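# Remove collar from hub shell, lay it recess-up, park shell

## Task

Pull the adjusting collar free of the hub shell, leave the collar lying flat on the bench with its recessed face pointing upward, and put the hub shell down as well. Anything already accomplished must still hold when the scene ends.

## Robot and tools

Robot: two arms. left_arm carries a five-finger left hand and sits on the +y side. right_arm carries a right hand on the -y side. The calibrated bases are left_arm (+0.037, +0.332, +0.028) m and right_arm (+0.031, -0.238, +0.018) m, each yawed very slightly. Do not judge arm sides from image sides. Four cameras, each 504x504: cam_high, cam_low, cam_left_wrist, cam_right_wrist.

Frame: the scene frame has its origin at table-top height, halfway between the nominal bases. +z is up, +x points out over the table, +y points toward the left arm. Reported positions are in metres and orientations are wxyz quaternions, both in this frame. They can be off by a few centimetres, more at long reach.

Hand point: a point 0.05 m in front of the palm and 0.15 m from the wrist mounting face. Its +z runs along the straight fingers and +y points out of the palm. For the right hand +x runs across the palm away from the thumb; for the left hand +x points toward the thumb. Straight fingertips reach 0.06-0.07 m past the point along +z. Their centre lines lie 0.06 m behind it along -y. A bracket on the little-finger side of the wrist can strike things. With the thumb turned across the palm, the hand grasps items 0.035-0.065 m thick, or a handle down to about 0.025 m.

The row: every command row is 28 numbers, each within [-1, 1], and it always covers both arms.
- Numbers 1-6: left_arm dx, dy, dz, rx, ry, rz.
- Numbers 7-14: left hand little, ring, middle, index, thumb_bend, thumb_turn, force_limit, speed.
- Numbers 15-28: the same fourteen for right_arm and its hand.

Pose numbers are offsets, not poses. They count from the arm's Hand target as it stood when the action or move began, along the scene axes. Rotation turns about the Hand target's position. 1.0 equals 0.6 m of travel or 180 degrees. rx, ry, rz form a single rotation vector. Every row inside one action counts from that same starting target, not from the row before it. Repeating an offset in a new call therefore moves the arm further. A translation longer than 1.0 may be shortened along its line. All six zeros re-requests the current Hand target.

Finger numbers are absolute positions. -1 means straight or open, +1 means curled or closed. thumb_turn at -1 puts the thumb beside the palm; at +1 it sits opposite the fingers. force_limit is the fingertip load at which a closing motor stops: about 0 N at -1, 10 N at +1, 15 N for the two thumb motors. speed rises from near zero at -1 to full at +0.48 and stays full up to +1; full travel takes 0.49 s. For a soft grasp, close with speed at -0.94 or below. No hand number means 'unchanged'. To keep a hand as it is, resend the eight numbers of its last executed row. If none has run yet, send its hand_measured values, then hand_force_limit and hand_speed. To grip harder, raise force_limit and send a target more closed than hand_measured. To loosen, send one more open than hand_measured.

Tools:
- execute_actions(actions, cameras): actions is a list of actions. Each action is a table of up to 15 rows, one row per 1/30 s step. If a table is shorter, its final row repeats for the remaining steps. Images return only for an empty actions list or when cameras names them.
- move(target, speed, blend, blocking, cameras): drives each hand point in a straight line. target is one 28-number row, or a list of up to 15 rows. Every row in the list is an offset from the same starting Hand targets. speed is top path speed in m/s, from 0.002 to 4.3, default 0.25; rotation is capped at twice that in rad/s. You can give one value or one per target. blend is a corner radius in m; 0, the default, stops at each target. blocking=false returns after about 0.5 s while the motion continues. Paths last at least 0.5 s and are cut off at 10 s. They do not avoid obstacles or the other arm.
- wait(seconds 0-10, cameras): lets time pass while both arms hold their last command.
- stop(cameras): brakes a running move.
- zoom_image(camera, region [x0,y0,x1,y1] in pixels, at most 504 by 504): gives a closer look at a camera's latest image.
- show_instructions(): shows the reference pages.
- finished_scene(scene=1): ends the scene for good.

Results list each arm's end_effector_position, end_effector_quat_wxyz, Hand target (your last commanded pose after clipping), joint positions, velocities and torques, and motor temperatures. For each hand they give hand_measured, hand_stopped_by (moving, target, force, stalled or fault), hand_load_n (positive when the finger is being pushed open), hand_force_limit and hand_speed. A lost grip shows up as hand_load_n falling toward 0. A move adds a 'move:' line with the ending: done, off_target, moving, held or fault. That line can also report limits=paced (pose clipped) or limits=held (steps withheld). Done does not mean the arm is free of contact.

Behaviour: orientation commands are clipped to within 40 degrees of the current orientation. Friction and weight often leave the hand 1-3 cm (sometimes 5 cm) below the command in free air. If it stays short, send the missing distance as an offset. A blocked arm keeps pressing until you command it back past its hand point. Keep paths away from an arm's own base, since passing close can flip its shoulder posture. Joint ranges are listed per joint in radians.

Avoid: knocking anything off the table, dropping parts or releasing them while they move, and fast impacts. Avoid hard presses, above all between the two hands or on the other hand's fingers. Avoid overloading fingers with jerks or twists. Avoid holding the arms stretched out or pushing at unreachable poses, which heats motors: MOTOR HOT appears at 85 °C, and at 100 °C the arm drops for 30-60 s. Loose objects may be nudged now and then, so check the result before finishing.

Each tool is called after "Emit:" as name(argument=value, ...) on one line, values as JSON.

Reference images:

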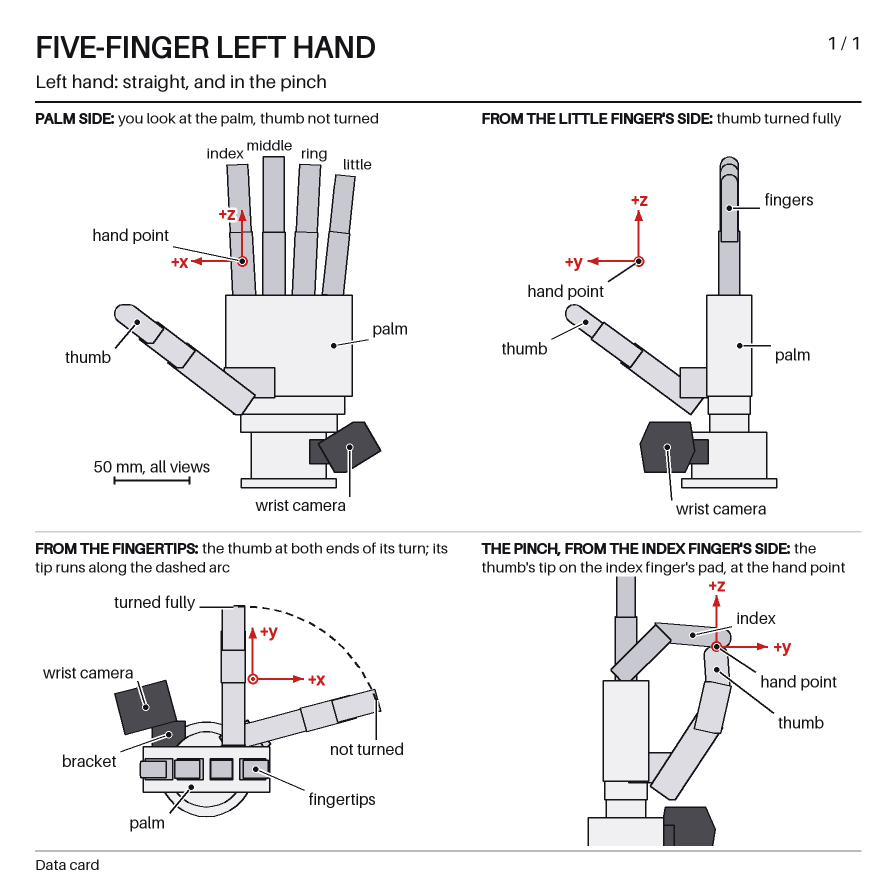

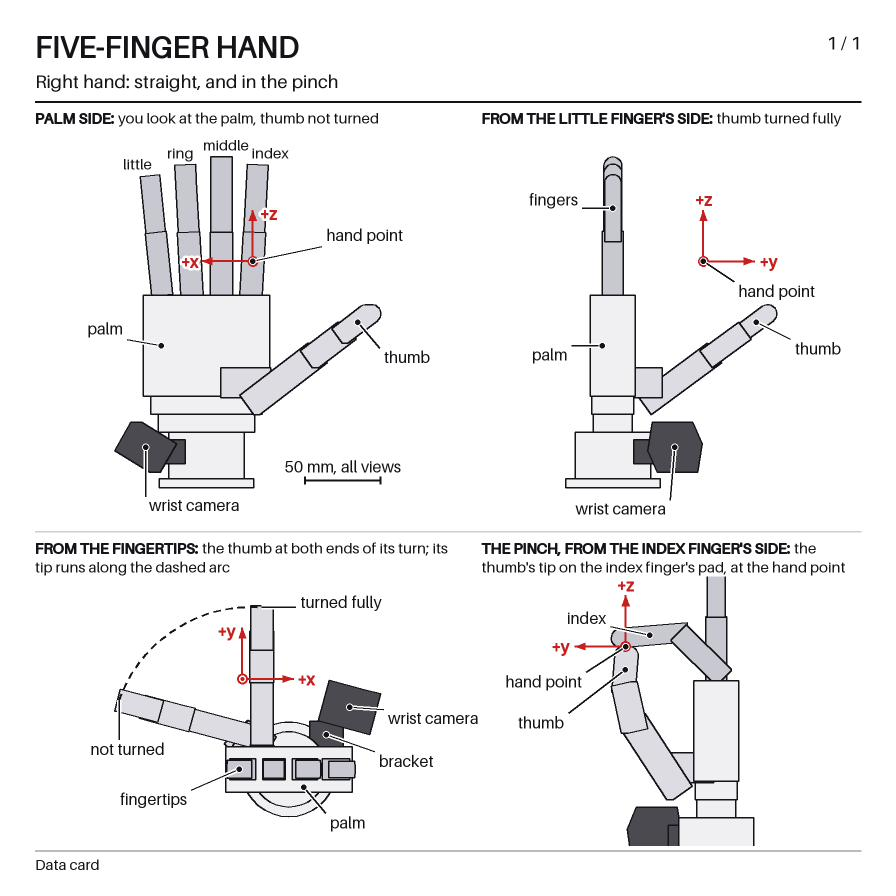

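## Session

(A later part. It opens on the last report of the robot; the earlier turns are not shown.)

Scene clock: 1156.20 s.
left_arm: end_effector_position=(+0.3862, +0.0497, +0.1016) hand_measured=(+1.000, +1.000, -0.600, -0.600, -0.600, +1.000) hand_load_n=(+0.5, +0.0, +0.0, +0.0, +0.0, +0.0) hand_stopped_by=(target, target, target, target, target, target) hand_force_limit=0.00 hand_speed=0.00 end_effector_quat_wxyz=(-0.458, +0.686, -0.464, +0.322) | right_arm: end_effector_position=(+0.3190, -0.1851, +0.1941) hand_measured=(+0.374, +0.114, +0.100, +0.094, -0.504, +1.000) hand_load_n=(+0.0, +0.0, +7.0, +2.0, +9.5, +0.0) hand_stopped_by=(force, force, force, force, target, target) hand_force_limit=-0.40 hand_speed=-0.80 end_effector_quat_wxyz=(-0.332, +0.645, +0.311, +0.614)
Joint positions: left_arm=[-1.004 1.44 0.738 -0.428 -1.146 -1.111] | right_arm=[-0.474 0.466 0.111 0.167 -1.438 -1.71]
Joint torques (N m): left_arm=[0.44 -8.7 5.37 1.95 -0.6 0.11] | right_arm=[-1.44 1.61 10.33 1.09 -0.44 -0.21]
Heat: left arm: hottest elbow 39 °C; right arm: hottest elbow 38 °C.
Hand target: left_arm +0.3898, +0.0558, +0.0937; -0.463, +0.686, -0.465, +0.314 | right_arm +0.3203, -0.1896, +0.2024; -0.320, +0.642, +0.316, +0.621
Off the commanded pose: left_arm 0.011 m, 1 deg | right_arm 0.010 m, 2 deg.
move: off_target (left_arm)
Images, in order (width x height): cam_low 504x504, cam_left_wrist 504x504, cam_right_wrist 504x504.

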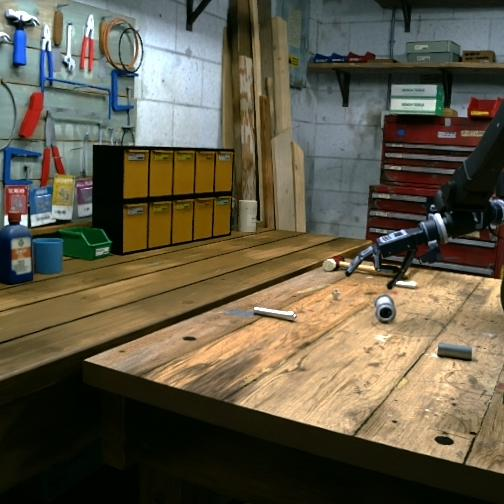

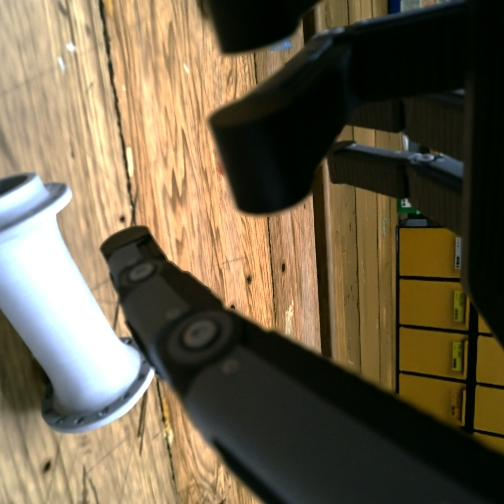

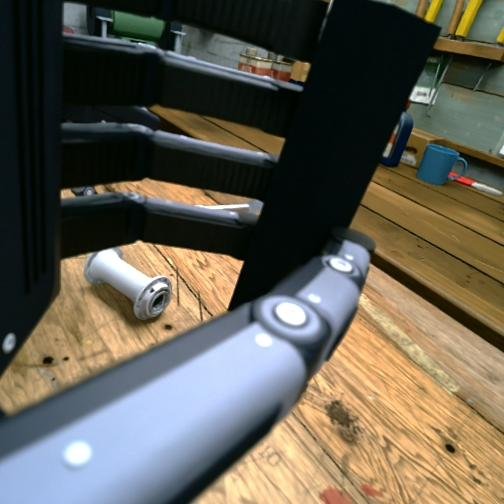

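Emit:
execute_actions(actions=[], cameras=["cam_high"])

Emit:
zoom_image(camera="cam_high", region=[180, 230, 280, 330])

Scene clock: 1172.70 s.
left_arm: end_effector_position=(+0.3862, +0.0497, +0.1016) hand_measured=(+1.000, +1.000, -0.600, -0.600, -0.600, +1.000) hand_load_n=(+0.0, +0.0, +0.0, +0.0, +0.0, +0.0) hand_stopped_by=(target, target, target, target, target, target) hand_force_limit=0.00 hand_speed=0.00 end_effector_quat_wxyz=(-0.458, +0.686, -0.464, +0.322) | right_arm: end_effector_position=(+0.3190, -0.1851, +0.1941) hand_measured=(+0.374, +0.114, +0.100, +0.094, -0.504, +1.000) hand_load_n=(-0.5, +0.0, +7.0, +2.0, +9.5, +0.0) hand_stopped_by=(force, force, force, force, target, target) hand_force_limit=-0.40 hand_speed=-0.80 end_effector_quat_wxyz=(-0.332, +0.645, +0.311, +0.614)
Joint positions: left_arm=[-1.004 1.44 0.738 -0.428 -1.146 -1.111] | right_arm=[-0.474 0.466 0.111 0.167 -1.438 -1.71]
Joint velocities: within noise
Joint torques (N m): left_arm=[0.09 -8.88 5.33 1.99 -0.62 0.13] | right_arm=[-1.38 1.79 10.32 1.09 -0.45 -0.21]
Motor temperatures (°C): left_arm=[29 38 39 21 26 23] | right_arm=[23 30 38 24 23 22]
Heat: left arm: hottest elbow 39 °C; right arm: hottest elbow 38 °C.
Hand target: left_arm +0.3898, +0.0558, +0.0937; -0.463, +0.687, -0.465, +0.314 | right_arm +0.3203, -0.1896, +0.2024; -0.320, +0.642, +0.316, +0.621
Off the commanded pose: left_arm 0.011 m, 1 deg | right_arm 0.010 m, 2 deg.
Images, in order (width x height): cam_high 504x504.

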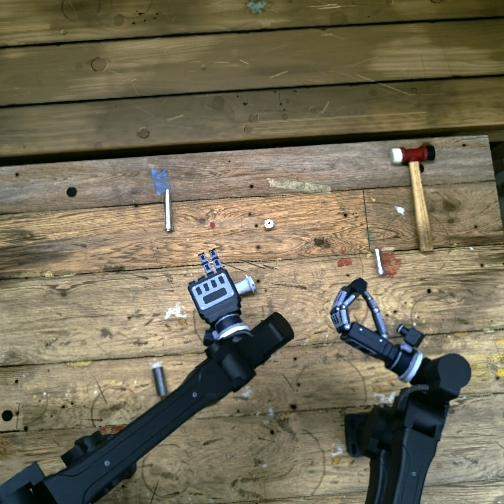

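Scaled by 5.040 from the camera's 504x504 image, which has a finer 720x720 frame.

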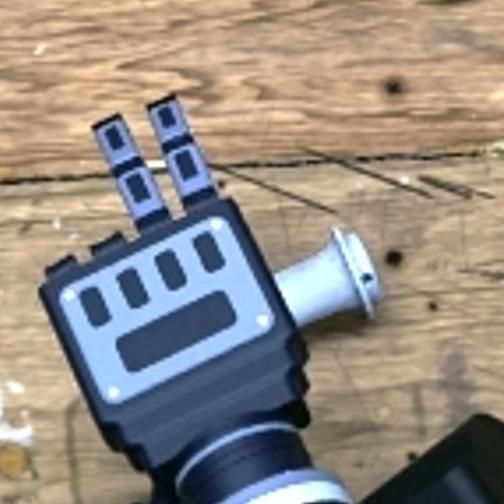

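Emit:
move(target=[-0.01,0.005,-0.075,0,0,0,1,1,-0.6,-0.6,-0.6,1,0,0,0,0,0,0,0,0,0.7,0.7,0.7,0.7,-0.5,1,-0.4,-0.8], speed=0.1, cameras=["cam_left_wrist","cam_high","cam_right_wrist"])

Emit:
zoom_image(camera="cam_high", region=[180, 230, 280, 330])

Emit:
zoom_image(camera="cam_right_wrist", region=[40, 180, 220, 360])

Scene clock: 1194.47 s.
left_arm: end_effector_position=(+0.3876, +0.0523, +0.0736) hand_measured=(+1.000, +1.000, -0.600, -0.600, -0.600, +1.000) hand_load_n=(+0.0, +0.0, +0.0, +0.0, -4.0, -4.0) hand_stopped_by=(target, target, target, target, target, target) hand_force_limit=0.00 hand_speed=0.00 end_effector_quat_wxyz=(-0.462, +0.687, -0.453, +0.331) | right_arm: end_effector_position=(+0.3190, -0.1851, +0.1941) hand_measured=(+0.374, +0.114, +0.100, +0.094, -0.504, +1.000) hand_load_n=(+0.0, +0.0, +7.0, +2.0, +9.5, +0.0) hand_stopped_by=(force, force, force, force, target, target) hand_force_limit=-0.40 hand_speed=-0.80 end_effector_quat_wxyz=(-0.332, +0.645, +0.311, +0.614)
Joint positions: left_arm=[-1.004 1.504 0.691 -0.297 -1.164 -1.114] | right_arm=[-0.474 0.466 0.111 0.167 -1.438 -1.71]
Joint torques (N m): left_arm=[-0.85 -6.77 4.14 1.87 -0.11 -0.1] | right_arm=[-1.44 1.61 10.35 1.06 -0.44 -0.21]
Heat: left arm: hottest elbow 38 °C; right arm: hottest elbow 39 °C.
Hand target: left_arm +0.3838, +0.0588, +0.0487; -0.463, +0.686, -0.465, +0.313 | right_arm +0.3203, -0.1896, +0.2024; -0.320, +0.642, +0.316, +0.621
Off the commanded pose: left_arm 0.026 m, 2 deg | right_arm 0.010 m, 2 deg.
move: off_target (left_arm)
Images, in order (width x height): cam_high 504x504, cam_left_wrist 504x504, cam_right_wrist 504x504.

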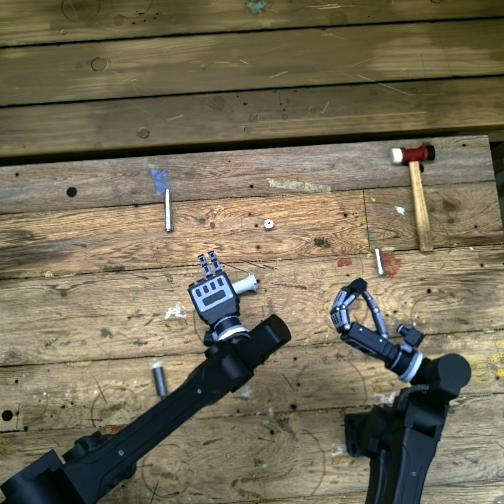

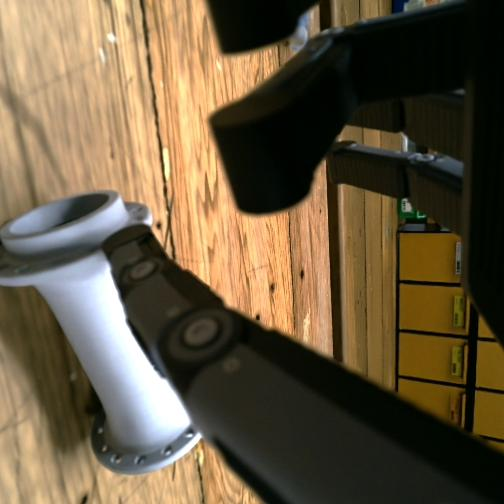

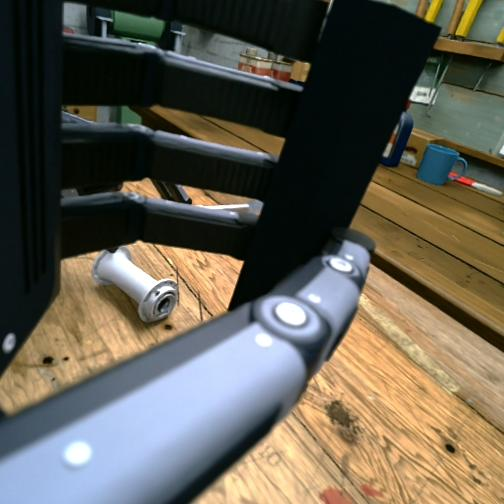

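Scaled by 5.040 from the camera's 504x504 image, which has a finer 720x720 frame.

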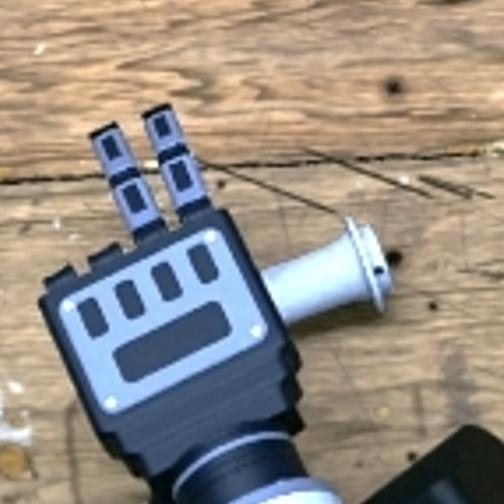

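Scaled by 2.800 from the camera's 504x504 image, which has a finer 720x720 frame.

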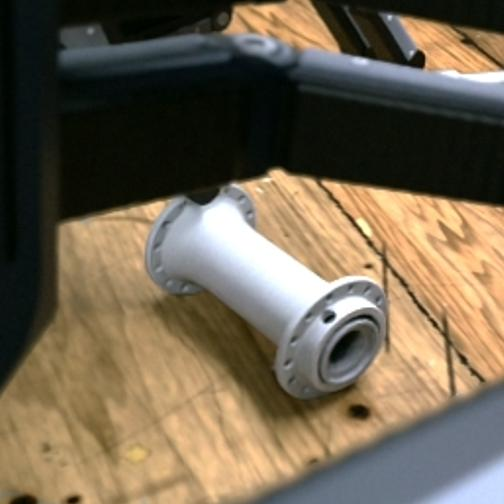

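Emit:
move(target=[[0,0,0.07,0,0,0,1,1,-0.6,-0.6,-0.6,1,0,0,0,0,0,0,0,0,0.7,0.7,0.7,0.7,-0.5,1,-0.4,-0.8],[-0.0247,-0.05,0.0555,0,0,0,1,1,-0.6,-0.6,-0.6,1,0,0,0,0,0,0,0,0,0.7,0.7,0.7,0.7,-0.5,1,-0.4,-0.8]], speed=0.1, cameras=["cam_left_wrist","cam_high","cam_right_wrist"])

Emit:
zoom_image(camera="cam_high", region=[180, 230, 280, 330])

Scene clock: 1204.87 s.
left_arm: end_effector_position=(+0.3656, +0.0444, +0.0779) hand_measured=(+1.000, +1.000, -0.600, -0.600, -0.600, +1.000) hand_load_n=(+0.0, +0.0, +0.0, +0.0, +0.0, +0.0) hand_stopped_by=(target, target, target, target, target, target) hand_force_limit=0.00 hand_speed=0.00 end_effector_quat_wxyz=(-0.466, +0.686, -0.467, +0.307) | right_arm: end_effector_position=(+0.3190, -0.1851, +0.1941) hand_measured=(+0.374, +0.114, +0.100, +0.094, -0.504, +1.000) hand_load_n=(+0.0, +0.0, +7.0, +2.0, +9.5, +0.0) hand_stopped_by=(force, force, force, force, target, target) hand_force_limit=-0.40 hand_speed=-0.80 end_effector_quat_wxyz=(-0.332, +0.645, +0.311, +0.614)
Joint positions: left_arm=[-1.062 1.511 0.755 -0.562 -1.171 -1.281] | right_arm=[-0.474 0.466 0.111 0.167 -1.438 -1.71]
Joint torques (N m): left_arm=[-1.61 -8.88 7.91 0.42 -0.8 -0.15] | right_arm=[-1.38 1.67 10.29 1.1 -0.44 -0.21]
Heat: left arm: hottest shoulder 37 °C; right arm: hottest elbow 39 °C.
Hand target: left_arm +0.3689, +0.0290, +0.0819; -0.463, +0.686, -0.465, +0.313 | right_arm +0.3203, -0.1896, +0.2024; -0.320, +0.642, +0.316, +0.621
Off the commanded pose: left_arm 0.016 m, 1 deg | right_arm 0.010 m, 2 deg.
move: off_target (left_arm)
Images, in order (width x height): cam_high 504x504, cam_left_wrist 504x504, cam_right_wrist 504x504.

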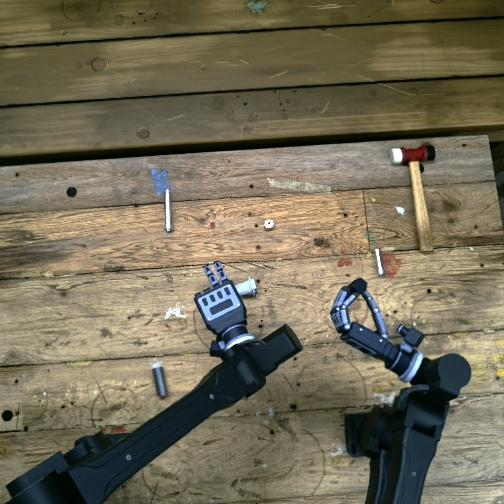

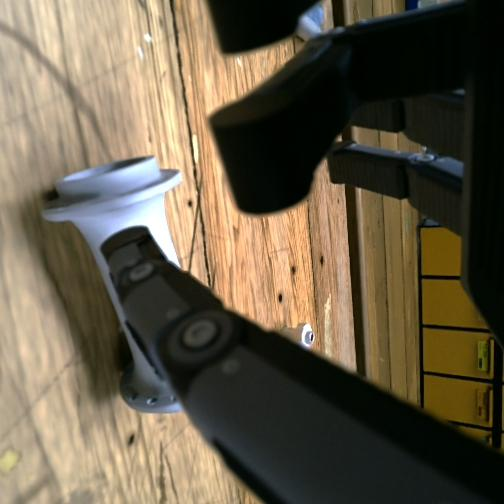

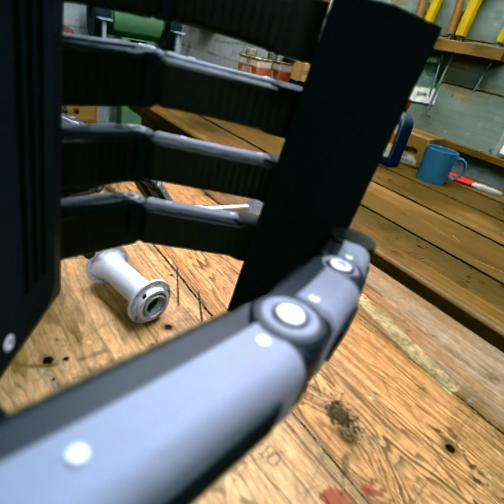

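Scaled by 5.040 from the camera's 504x504 image, which has a finer 720x720 frame.

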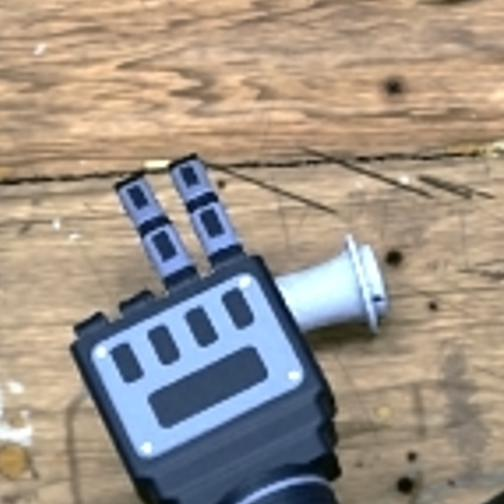

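Emit:
move(target=[-0.008,-0.037,-0.005,0,0,-0.067,1,1,-0.6,-0.6,-0.6,1,0,0,0,0,0,0,0,0,0.7,0.7,0.7,0.7,-0.5,1,-0.4,-0.8], speed=0.1, cameras=["cam_left_wrist","cam_high","cam_right_wrist"])

Emit:
zoom_image(camera="cam_high", region=[180, 230, 280, 330])

Scene clock: 1260.17 s.
left_arm: end_effector_position=(+0.3679, +0.0124, +0.0737) hand_measured=(+1.000, +1.000, -0.600, -0.600, -0.600, +1.000) hand_load_n=(+0.0, +0.0, +0.0, +0.0, +0.0, +0.0) hand_stopped_by=(target, target, target, target, target, target) hand_force_limit=0.00 hand_speed=0.00 end_effector_quat_wxyz=(-0.432, +0.638, -0.532, +0.350) | right_arm: end_effector_position=(+0.3190, -0.1851, +0.1941) hand_measured=(+0.374, +0.114, +0.100, +0.094, -0.504, +1.000) hand_load_n=(+0.0, +0.0, +7.0, +2.0, +9.5, +0.0) hand_stopped_by=(force, force, force, force, target, target) hand_force_limit=-0.40 hand_speed=-0.80 end_effector_quat_wxyz=(-0.332, +0.645, +0.311, +0.614)
Joint positions: left_arm=[-1.065 1.488 0.674 -0.135 -1.083 -0.875] | right_arm=[-0.474 0.466 0.111 0.167 -1.438 -1.71]
Joint torques (N m): left_arm=[-1.61 -11.87 5.01 2.24 -0.52 0.12] | right_arm=[-1.44 1.73 10.3 1.07 -0.44 -0.21]
Heat: left arm: hottest elbow 40 °C; right arm: hottest elbow 39 °C.
Hand target: left_arm +0.3642, +0.0068, +0.0789; -0.427, +0.634, -0.535, +0.360 | right_arm +0.3203, -0.1896, +0.2024; -0.320, +0.642, +0.316, +0.621
Off the commanded pose: left_arm 0.008 m, 1 deg | right_arm 0.010 m, 2 deg.
move: done
Images, in order (width x height): cam_high 504x504, cam_left_wrist 504x504, cam_right_wrist 504x504.

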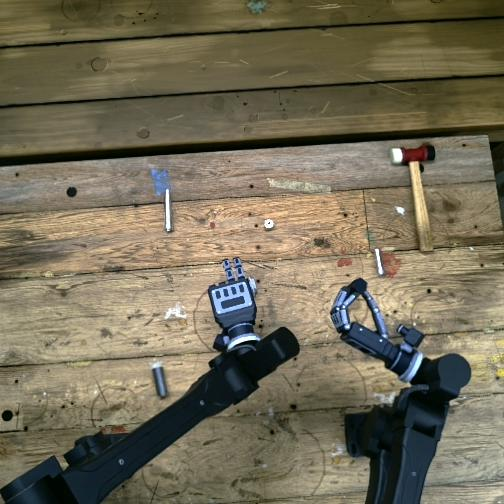

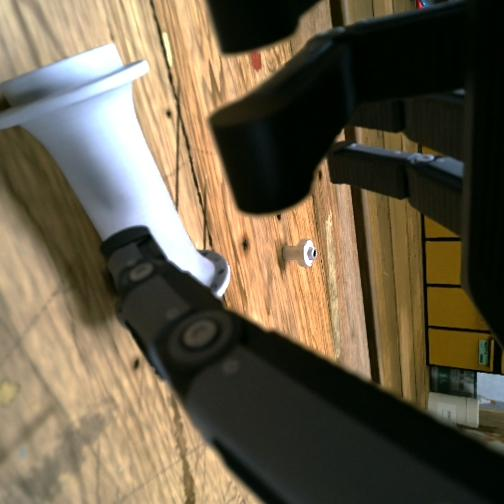

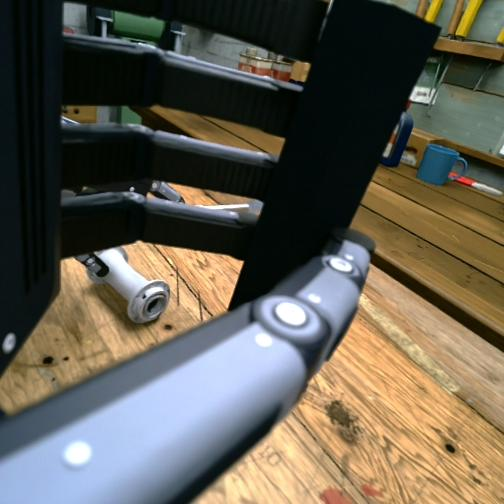

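Scaled by 5.040 from the camera's 504x504 image, which has a finer 720x720 frame.

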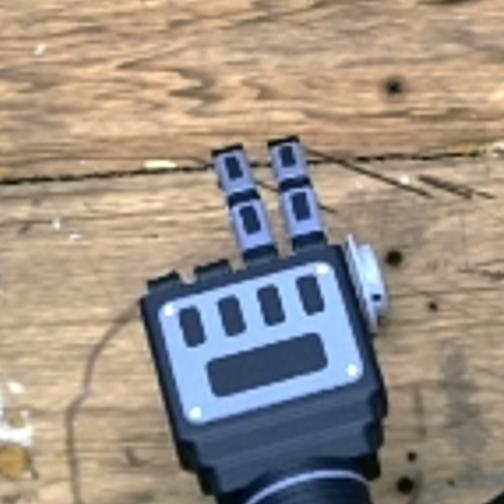

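Emit:
move(target=[[0.02,0.064,0.0,0,0,0.022,1,1,-0.6,-0.6,-0.6,1,0,0,0,0,0,0,0,0,0.7,0.7,0.7,0.7,-0.5,1,-0.4,-0.8],[-0.004,0.012,0,0,0,0.022,1,1,-0.6,-0.6,-0.6,1,0,0,0,0,0,0,0,0,0.7,0.7,0.7,0.7,-0.5,1,-0.4,-0.8]], speed=0.1, cameras=["cam_left_wrist"])

Scene clock: 1281.97 s.
left_arm: end_effector_position=(+0.3589, +0.0296, +0.0744) hand_measured=(+1.000, +1.000, -0.600, -0.600, -0.600, +1.000) hand_load_n=(+0.0, +0.0, +0.0, +0.0, +0.0, +0.0) hand_stopped_by=(target, target, target, target, target, target) hand_force_limit=0.00 hand_speed=0.00 end_effector_quat_wxyz=(-0.443, +0.651, -0.515, +0.339) | right_arm: end_effector_position=(+0.3190, -0.1851, +0.1941) hand_measured=(+0.374, +0.114, +0.100, +0.094, -0.504, +1.000) hand_load_n=(+0.0, +0.0, +7.0, +2.0, +9.5, +0.0) hand_stopped_by=(force, force, force, force, target, target) hand_force_limit=-0.40 hand_speed=-0.80 end_effector_quat_wxyz=(-0.332, +0.645, +0.311, +0.614)
Joint positions: left_arm=[-1.077 1.466 0.665 -0.255 -1.123 -0.993] | right_arm=[-0.474 0.466 0.111 0.167 -1.438 -1.71]
Joint torques (N m): left_arm=[-1.79 -8.12 8.13 0.84 -0.73 -0.15] | right_arm=[-1.44 1.73 10.28 1.11 -0.44 -0.21]
Heat: left arm: hottest elbow 38 °C; right arm: hottest elbow 39 °C.
Hand target: left_arm +0.3618, +0.0138, +0.0790; -0.439, +0.652, -0.513, +0.345 | right_arm +0.3203, -0.1896, +0.2024; -0.320, +0.642, +0.316, +0.621
Off the commanded pose: left_arm 0.017 m, 1 deg | right_arm 0.010 m, 2 deg.
move: off_target (left_arm)
Images, in order (width x height): cam_left_wrist 504x504.

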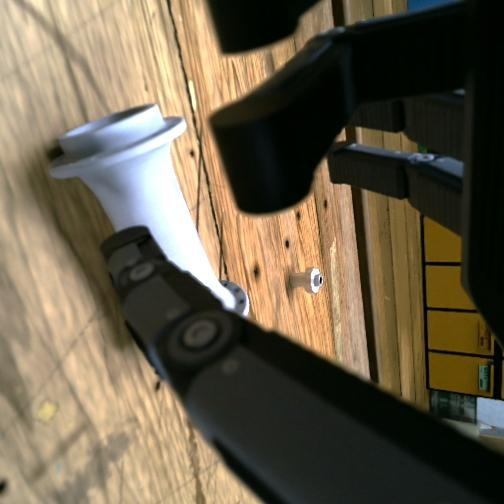

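Emit:
move(target=[[0.023,0.052,0.0,0,0,0,1,1,-0.6,-0.6,-0.6,1,0,0,0,0,0,0,0,0,0.7,0.7,0.7,0.7,-0.5,1,-0.4,-0.8],[0.005,-0.009,0,0,0,0,1,1,-0.6,-0.6,-0.6,1,0,0,0,0,0,0,0,0,0.7,0.7,0.7,0.7,-0.5,1,-0.4,-0.8],[0.005,-0.009,-0.05,0,0,0,1,1,-0.6,-0.6,-0.6,1,0,0,0,0,0,0,0,0,0.7,0.7,0.7,0.7,-0.5,1,-0.4,-0.8]], speed=[0.1,0.1,0.06], cameras=["cam_left_wrist","cam_low"])

Scene clock: 1291.30 s.
left_arm: end_effector_position=(+0.3644, +0.0193, +0.0503) hand_measured=(+1.000, +1.000, -0.600, -0.600, -0.600, +1.000) hand_load_n=(+0.0, +0.0, +0.0, +0.0, +0.0, +0.0) hand_stopped_by=(target, target, target, target, target, target) hand_force_limit=0.00 hand_speed=0.00 end_effector_quat_wxyz=(-0.444, +0.651, -0.515, +0.336) | right_arm: end_effector_position=(+0.3190, -0.1851, +0.1941) hand_measured=(+0.374, +0.114, +0.100, +0.094, -0.504, +1.000) hand_load_n=(+0.0, +0.0, +7.0, +2.0, +9.5, +0.0) hand_stopped_by=(force, force, force, force, target, target) hand_force_limit=-0.40 hand_speed=-0.80 end_effector_quat_wxyz=(-0.332, +0.645, +0.311, +0.614)
Joint positions: left_arm=[-1.076 1.556 0.68 -0.188 -1.123 -0.997] | right_arm=[-0.474 0.466 0.111 0.167 -1.438 -1.71]
Joint torques (N m): left_arm=[-1.79 -9.23 5.94 2.17 -0.72 -0.11] | right_arm=[-1.49 1.61 10.29 1.1 -0.44 -0.2]
Heat: left arm: hottest elbow 38 °C; right arm: hottest elbow 39 °C.
Hand target: left_arm +0.3648, +0.0084, +0.0491; -0.439, +0.652, -0.512, +0.346 | right_arm +0.3203, -0.1896, +0.2024; -0.320, +0.642, +0.316, +0.621
Off the commanded pose: left_arm 0.011 m, 1 deg | right_arm 0.010 m, 2 deg.
move: off_target (left_arm)
Images, in order (width x height): cam_low 504x504, cam_left_wrist 504x504.

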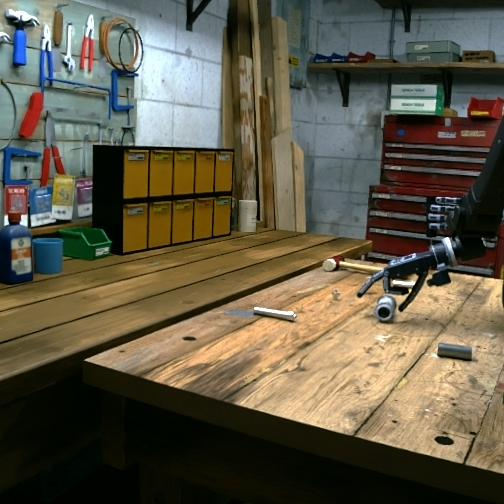

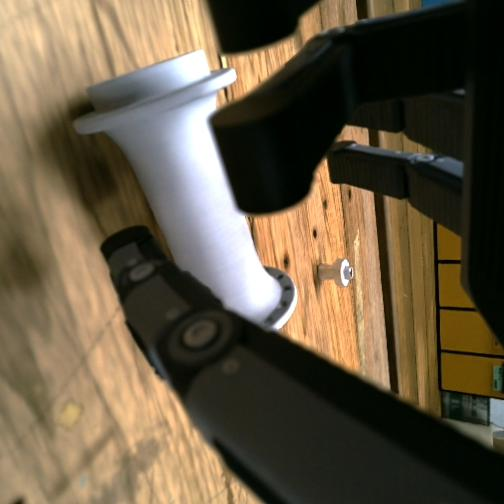

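Emit:
zoom_image(camera="cam_low", region=[340, 220, 460, 340])

Scaled by 4.200 from the camera's 504x504 image, which has a finer 720x720 frame.

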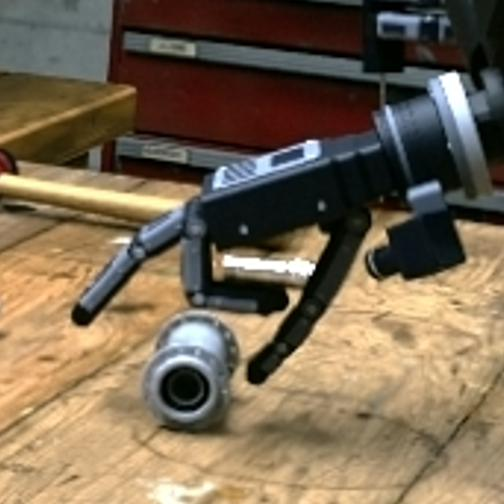

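Emit:
move(target=[0,0,-0.022,0,0,0,1,1,-0.5,-0.5,-0.5,1,0,0,0,0,0,0,0,0,0.7,0.7,0.7,0.7,-0.5,1,-0.4,-0.8], speed=0.05, cameras=["cam_left_wrist","cam_low"])

Emit:
zoom_image(camera="cam_low", region=[340, 240, 440, 340])

Scene clock: 1316.40 s.
left_arm: end_effector_position=(+0.3666, +0.0152, +0.0405) hand_measured=(+1.000, +1.000, -0.500, -0.500, -0.500, +1.000) hand_load_n=(+0.0, +0.0, +0.0, +0.0, +0.5, +0.0) hand_stopped_by=(target, target, target, target, target, target) hand_force_limit=0.00 hand_speed=0.00 end_effector_quat_wxyz=(-0.443, +0.652, -0.513, +0.340) | right_arm: end_effector_position=(+0.3190, -0.1851, +0.1941) hand_measured=(+0.374, +0.114, +0.100, +0.094, -0.504, +1.000) hand_load_n=(+0.0, +0.0, +7.0, +2.0, +9.5, +0.0) hand_stopped_by=(force, force, force, force, target, target) hand_force_limit=-0.40 hand_speed=-0.80 end_effector_quat_wxyz=(-0.332, +0.645, +0.311, +0.614)
Joint positions: left_arm=[-1.076 1.591 0.68 -0.144 -1.123 -0.998] | right_arm=[-0.474 0.466 0.111 0.167 -1.438 -1.71]
Joint torques (N m): left_arm=[-1.67 -9.41 5.11 2.07 -0.7 -0.1] | right_arm=[-1.32 1.67 10.3 1.11 -0.44 -0.21]
Heat: left arm: hottest elbow 37 °C; right arm: hottest elbow 39 °C.
Hand target: left_arm +0.3648, +0.0085, +0.0358; -0.439, +0.652, -0.512, +0.345 | right_arm +0.3203, -0.1896, +0.2024; -0.320, +0.642, +0.316, +0.621
Off the commanded pose: left_arm 0.008 m, 1 deg | right_arm 0.010 m, 2 deg.
move: done
Images, in order (width x height): cam_low 504x504, cam_left_wrist 504x504.

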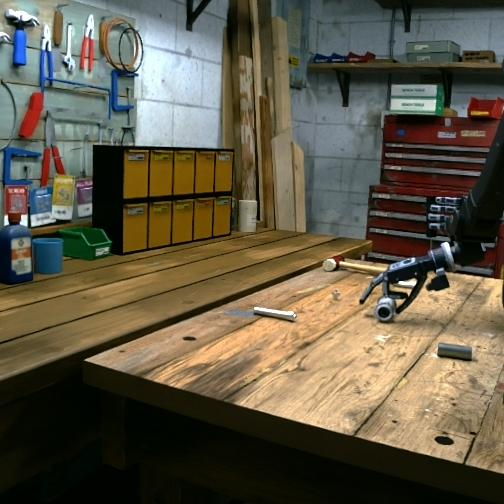

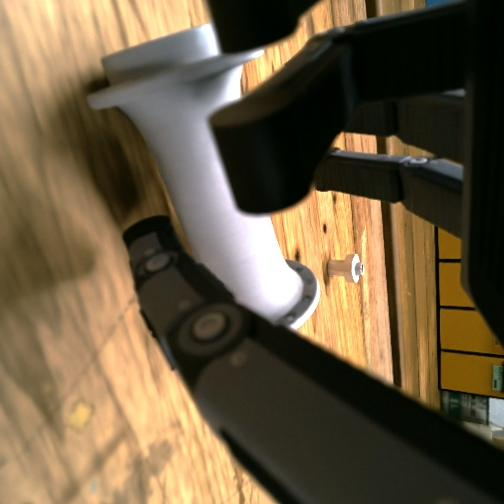

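Scaled by 5.040 from the camera's 504x504 image, which has a finer 720x720 frame.

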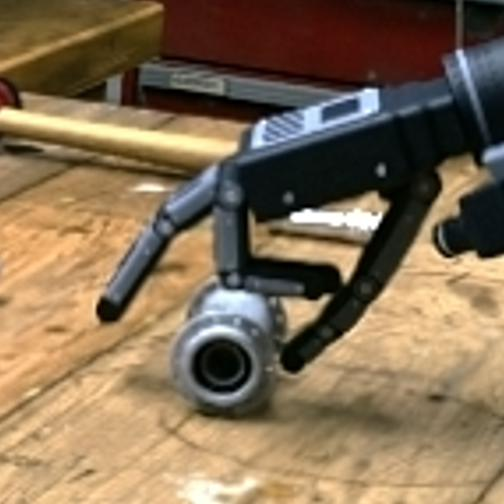

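Emit:
execute_actions(actions=[[[0,0,0,0,0,0,1,1,-0.5,-0.5,-0.36,1,-0.6,-0.8,0,0,0,0,0,0,0.7,0.7,0.7,0.7,-0.5,1,-0.4,-0.8]],[[0,0,0,0,0,0,1,1,-0.1,-0.1,-0.36,1,-0.6,-0.7,0,0,0,0,0,0,0.7,0.7,0.7,0.7,-0.5,1,-0.4,-0.8]],[[0,0,0,0,0,0,1,1,-0.1,-0.1,-0.36,1,-0.6,-0.7,0,0,0,0,0,0,0.7,0.7,0.7,0.7,-0.5,1,-0.4,-0.8]]], cameras=["cam_left_wrist","cam_low"])

Emit:
zoom_image(camera="cam_low", region=[340, 240, 440, 340])

Scene clock: 1329.13 s.
left_arm: end_effector_position=(+0.3666, +0.0152, +0.0405) hand_measured=(+1.000, +1.000, -0.100, -0.100, -0.360, +1.000) hand_load_n=(+0.0, +0.0, +0.0, +0.0, +0.0, +0.0) hand_stopped_by=(target, target, target, target, target, target) hand_force_limit=-0.60 hand_speed=-0.70 end_effector_quat_wxyz=(-0.443, +0.652, -0.513, +0.340) | right_arm: end_effector_position=(+0.3190, -0.1851, +0.1941) hand_measured=(+0.374, +0.114, +0.100, +0.094, -0.504, +1.000) hand_load_n=(+0.0, +0.0, +7.0, +2.0, +9.5, +0.0) hand_stopped_by=(force, force, force, force, target, target) hand_force_limit=-0.40 hand_speed=-0.80 end_effector_quat_wxyz=(-0.332, +0.645, +0.311, +0.614)
Joint positions: left_arm=[-1.076 1.591 0.68 -0.144 -1.123 -0.998] | right_arm=[-0.474 0.466 0.111 0.167 -1.438 -1.71]
Joint torques (N m): left_arm=[-1.61 -9.35 5.09 2.15 -0.7 -0.11] | right_arm=[-1.44 1.67 10.29 1.1 -0.44 -0.21]
Heat: left arm: hottest elbow 37 °C; right arm: hottest elbow 39 °C.
Hand target: left_arm +0.3648, +0.0085, +0.0358; -0.439, +0.652, -0.513, +0.345 | right_arm +0.3203, -0.1896, +0.2024; -0.320, +0.642, +0.316, +0.621
Off the commanded pose: left_arm 0.008 m, 1 deg | right_arm 0.010 m, 2 deg.
Step readings (end_effector_position of left_arm | right_arm):
0: (+0.3666, +0.0152, +0.0405) | (+0.3190, -0.1851, +0.1941)
1: (+0.3666, +0.0152, +0.0405) | (+0.3190, -0.1851, +0.1941)
2: (+0.3666, +0.0152, +0.0405) | (+0.3190, -0.1851, +0.1941)
4: (+0.3666, +0.0152, +0.0405) | (+0.3190, -0.1851, +0.1941)
8: (+0.3666, +0.0152, +0.0405) | (+0.3190, -0.1851, +0.1941)
15: (+0.3666, +0.0152, +0.0405) | (+0.3190, -0.1851, +0.1941)
16: (+0.3666, +0.0152, +0.0405) | (+0.3190, -0.1851, +0.1941)
17: (+0.3666, +0.0152, +0.0405) | (+0.3190, -0.1851, +0.1941)
19: (+0.3666, +0.0152, +0.0405) | (+0.3190, -0.1851, +0.1941)
23: (+0.3666, +0.0152, +0.0405) | (+0.3190, -0.1851, +0.1941)
30: (+0.3666, +0.0152, +0.0405) | (+0.3190, -0.1851, +0.1941)
31: (+0.3666, +0.0152, +0.0405) | (+0.3190, -0.1851, +0.1941)
32: (+0.3666, +0.0152, +0.0405) | (+0.3190, -0.1851, +0.1941)
34: (+0.3666, +0.0152, +0.0405) | (+0.3190, -0.1851, +0.1941)
38: (+0.3666, +0.0152, +0.0405) | (+0.3190, -0.1851, +0.1941)
45: (+0.3666, +0.0152, +0.0405) | (+0.3190, -0.1851, +0.1941)
Images, in order (width x height): cam_low 504x504, cam_left_wrist 504x504.

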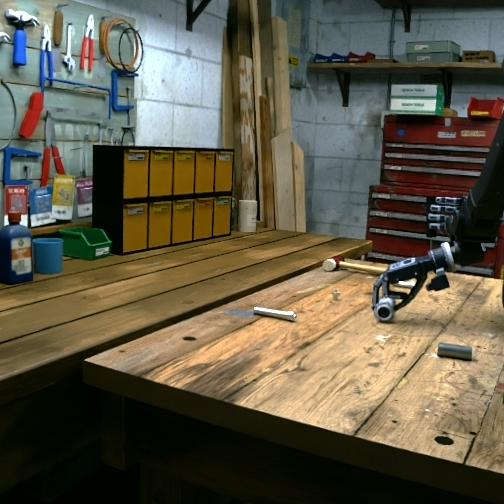

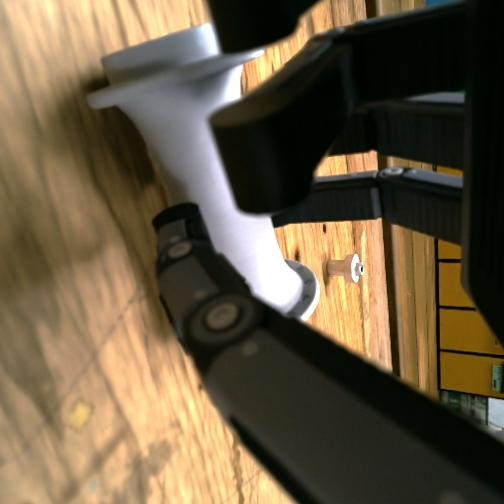

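Scaled by 5.040 from the camera's 504x504 image, which has a finer 720x720 frame.

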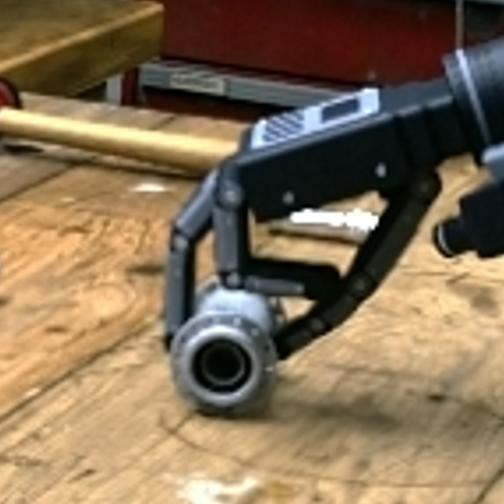

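Emit:
execute_actions(actions=[[[0,0,0,0,0,0,1,1,0.3,0.3,-0.1,1,-0.6,-0.85,0,0,0,0,0,0,0.7,0.7,0.7,0.7,-0.5,1,-0.4,-0.8]],[[0,0,0,0,0,0,1,1,0.3,0.3,-0.1,1,-0.6,-0.85,0,0,0,0,0,0,0.7,0.7,0.7,0.7,-0.5,1,-0.4,-0.8]],[[0,0,0,0,0,0,1,1,0.3,0.3,-0.1,1,-0.6,-0.85,0,0,0,0,0,0,0.7,0.7,0.7,0.7,-0.5,1,-0.4,-0.8]]], cameras=["cam_left_wrist","cam_low"])

Emit:
zoom_image(camera="cam_low", region=[340, 240, 440, 340])

Scene clock: 1334.90 s.
left_arm: end_effector_position=(+0.3667, +0.0152, +0.0406) hand_measured=(+1.000, +1.000, -0.046, -0.020, -0.320, +1.000) hand_load_n=(+0.0, +0.0, +1.0, +4.5, +4.5, -2.0) hand_stopped_by=(target, target, force, force, force, target) hand_force_limit=-0.60 hand_speed=-0.85 end_effector_quat_wxyz=(-0.443, +0.652, -0.513, +0.340) | right_arm: end_effector_position=(+0.3190, -0.1851, +0.1941) hand_measured=(+0.374, +0.114, +0.100, +0.094, -0.504, +1.000) hand_load_n=(+0.0, -0.5, +7.0, +2.0, +9.5, +0.0) hand_stopped_by=(force, force, force, force, target, target) hand_force_limit=-0.40 hand_speed=-0.80 end_effector_quat_wxyz=(-0.332, +0.645, +0.311, +0.614)
Joint positions: left_arm=[-1.076 1.591 0.68 -0.144 -1.123 -0.998] | right_arm=[-0.474 0.466 0.111 0.167 -1.438 -1.71]
Joint torques (N m): left_arm=[-1.67 -9.41 5.07 2.1 -0.68 -0.1] | right_arm=[-1.38 1.61 10.35 1.11 -0.44 -0.21]
Heat: left arm: hottest elbow 37 °C; right arm: hottest elbow 39 °C.
Hand target: left_arm +0.3647, +0.0085, +0.0358; -0.439, +0.652, -0.513, +0.345 | right_arm +0.3203, -0.1896, +0.2024; -0.320, +0.642, +0.316, +0.621
Off the commanded pose: left_arm 0.008 m, 1 deg | right_arm 0.010 m, 2 deg.
Step readings (end_effector_position of left_arm | right_arm):
0: (+0.3666, +0.0152, +0.0405) | (+0.3190, -0.1851, +0.1941)
1: (+0.3666, +0.0152, +0.0405) | (+0.3190, -0.1851, +0.1941)
2: (+0.3666, +0.0152, +0.0405) | (+0.3190, -0.1851, +0.1941)
4: (+0.3666, +0.0152, +0.0405) | (+0.3190, -0.1851, +0.1941)
8: (+0.3667, +0.0152, +0.0406) | (+0.3190, -0.1851, +0.1941)
15: (+0.3667, +0.0152, +0.0406) | (+0.3190, -0.1851, +0.1941)
16: (+0.3667, +0.0152, +0.0406) | (+0.3190, -0.1851, +0.1941)
17: (+0.3667, +0.0152, +0.0406) | (+0.3190, -0.1851, +0.1941)
19: (+0.3667, +0.0152, +0.0406) | (+0.3190, -0.1851, +0.1941)
23: (+0.3667, +0.0152, +0.0406) | (+0.3190, -0.1851, +0.1941)
30: (+0.3667, +0.0152, +0.0406) | (+0.3190, -0.1851, +0.1941)
31: (+0.3667, +0.0152, +0.0406) | (+0.3190, -0.1851, +0.1941)
32: (+0.3667, +0.0152, +0.0406) | (+0.3190, -0.1851, +0.1941)
34: (+0.3667, +0.0152, +0.0406) | (+0.3190, -0.1851, +0.1941)
38: (+0.3667, +0.0152, +0.0406) | (+0.3190, -0.1851, +0.1941)
45: (+0.3667, +0.0152, +0.0406) | (+0.3190, -0.1851, +0.1941)
Images, in order (width x height): cam_low 504x504, cam_left_wrist 504x504.

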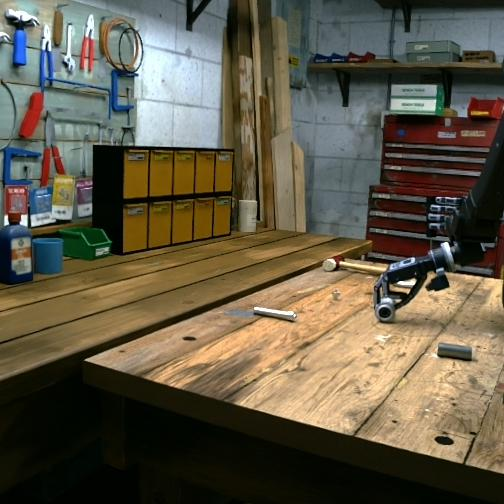

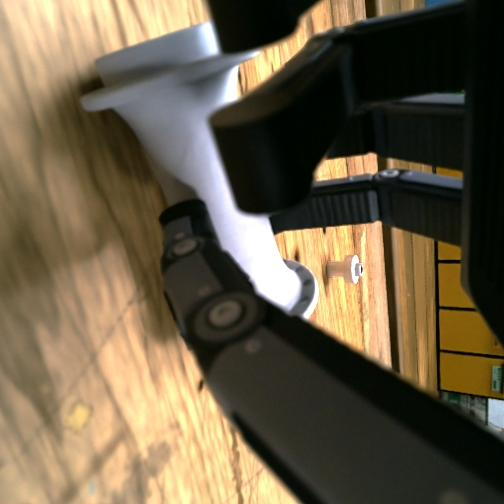

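Scaled by 5.040 from the camera's 504x504 image, which has a finer 720x720 frame.

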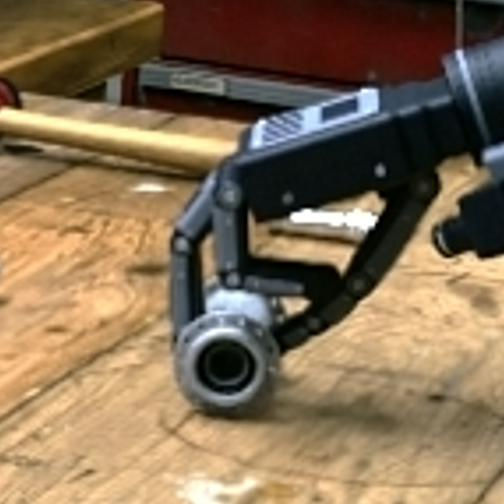

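Emit:
execute_actions(actions=[[[0,0,0,0,0,0,1,1,0.4,0.4,0.0,1,0.0,-0.9,0,0,0,0,0,0,0.7,0.7,0.7,0.7,-0.5,1,-0.4,-0.8]],[[0,0,0,0,0,0,1,1,0.4,0.4,0.0,1,0.0,-0.9,0,0,0,0,0,0,0.7,0.7,0.7,0.7,-0.5,1,-0.4,-0.8]],[[0,0,0,0,0,0,1,1,0.4,0.4,0.0,1,0.0,-0.9,0,0,0,0,0,0,0.7,0.7,0.7,0.7,-0.5,1,-0.4,-0.8]]], cameras=["cam_left_wrist","cam_low"])

Emit:
zoom_image(camera="cam_low", region=[340, 240, 440, 340])

Scene clock: 1343.50 s.
left_arm: end_effector_position=(+0.3668, +0.0153, +0.0407) hand_measured=(+1.000, +1.000, -0.032, -0.014, -0.320, +1.000) hand_load_n=(+0.0, +0.0, +7.5, +6.0, +10.0, +0.5) hand_stopped_by=(target, target, force, force, force, target) hand_force_limit=0.00 hand_speed=-0.90 end_effector_quat_wxyz=(-0.443, +0.652, -0.512, +0.340) | right_arm: end_effector_position=(+0.3190, -0.1851, +0.1941) hand_measured=(+0.374, +0.114, +0.100, +0.094, -0.504, +1.000) hand_load_n=(+0.0, +0.0, +7.0, +2.0, +9.5, +0.0) hand_stopped_by=(force, force, force, force, target, target) hand_force_limit=-0.40 hand_speed=-0.80 end_effector_quat_wxyz=(-0.332, +0.645, +0.311, +0.614)
Joint positions: left_arm=[-1.076 1.591 0.68 -0.144 -1.124 -0.998] | right_arm=[-0.474 0.466 0.111 0.167 -1.438 -1.71]
Joint torques (N m): left_arm=[-1.49 -9.41 5.09 2.02 -0.66 -0.11] | right_arm=[-1.32 1.55 10.3 1.1 -0.45 -0.22]
Heat: left arm: hottest elbow 36 °C; right arm: hottest elbow 39 °C.
Hand target: left_arm +0.3647, +0.0085, +0.0358; -0.439, +0.652, -0.513, +0.345 | right_arm +0.3203, -0.1896, +0.2024; -0.320, +0.642, +0.316, +0.621
Off the commanded pose: left_arm 0.009 m, 1 deg | right_arm 0.010 m, 2 deg.
Step readings (end_effector_position of left_arm | right_arm):
0: (+0.3667, +0.0152, +0.0406) | (+0.3190, -0.1851, +0.1941)
1: (+0.3667, +0.0152, +0.0406) | (+0.3190, -0.1851, +0.1941)
2: (+0.3667, +0.0152, +0.0406) | (+0.3190, -0.1851, +0.1941)
4: (+0.3668, +0.0153, +0.0407) | (+0.3190, -0.1851, +0.1941)
8: (+0.3668, +0.0153, +0.0407) | (+0.3190, -0.1851, +0.1941)
15: (+0.3668, +0.0153, +0.0407) | (+0.3190, -0.1851, +0.1941)
16: (+0.3668, +0.0153, +0.0407) | (+0.3190, -0.1851, +0.1941)
17: (+0.3668, +0.0153, +0.0407) | (+0.3190, -0.1851, +0.1941)
19: (+0.3668, +0.0153, +0.0407) | (+0.3190, -0.1851, +0.1941)
23: (+0.3668, +0.0153, +0.0407) | (+0.3190, -0.1851, +0.1941)
30: (+0.3668, +0.0153, +0.0407) | (+0.3190, -0.1851, +0.1941)
31: (+0.3668, +0.0153, +0.0407) | (+0.3190, -0.1851, +0.1941)
32: (+0.3668, +0.0153, +0.0407) | (+0.3190, -0.1851, +0.1941)
34: (+0.3668, +0.0153, +0.0407) | (+0.3190, -0.1851, +0.1941)
38: (+0.3668, +0.0153, +0.0407) | (+0.3190, -0.1851, +0.1941)
45: (+0.3668, +0.0153, +0.0407) | (+0.3190, -0.1851, +0.1941)
Images, in order (width x height): cam_low 504x504, cam_left_wrist 504x504.

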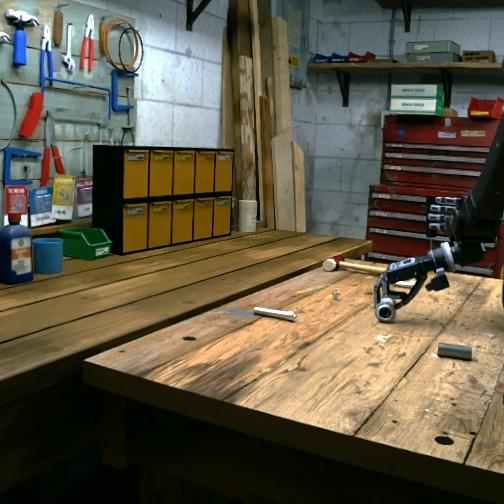

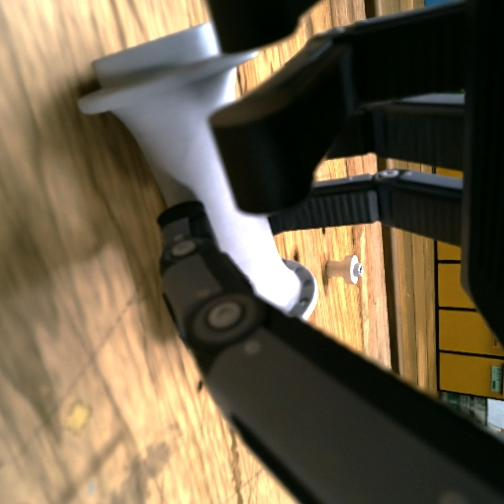

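Scaled by 5.040 from the camera's 504x504 image, which has a finer 720x720 frame.

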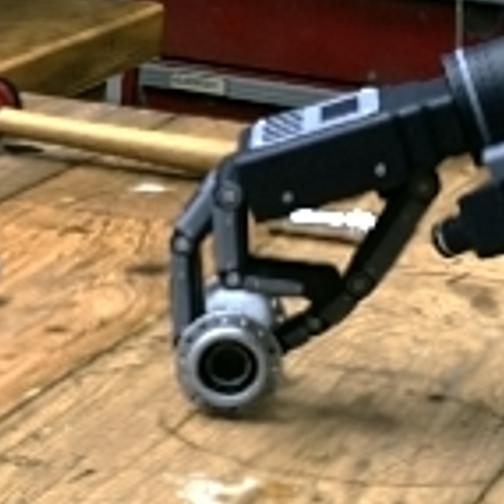

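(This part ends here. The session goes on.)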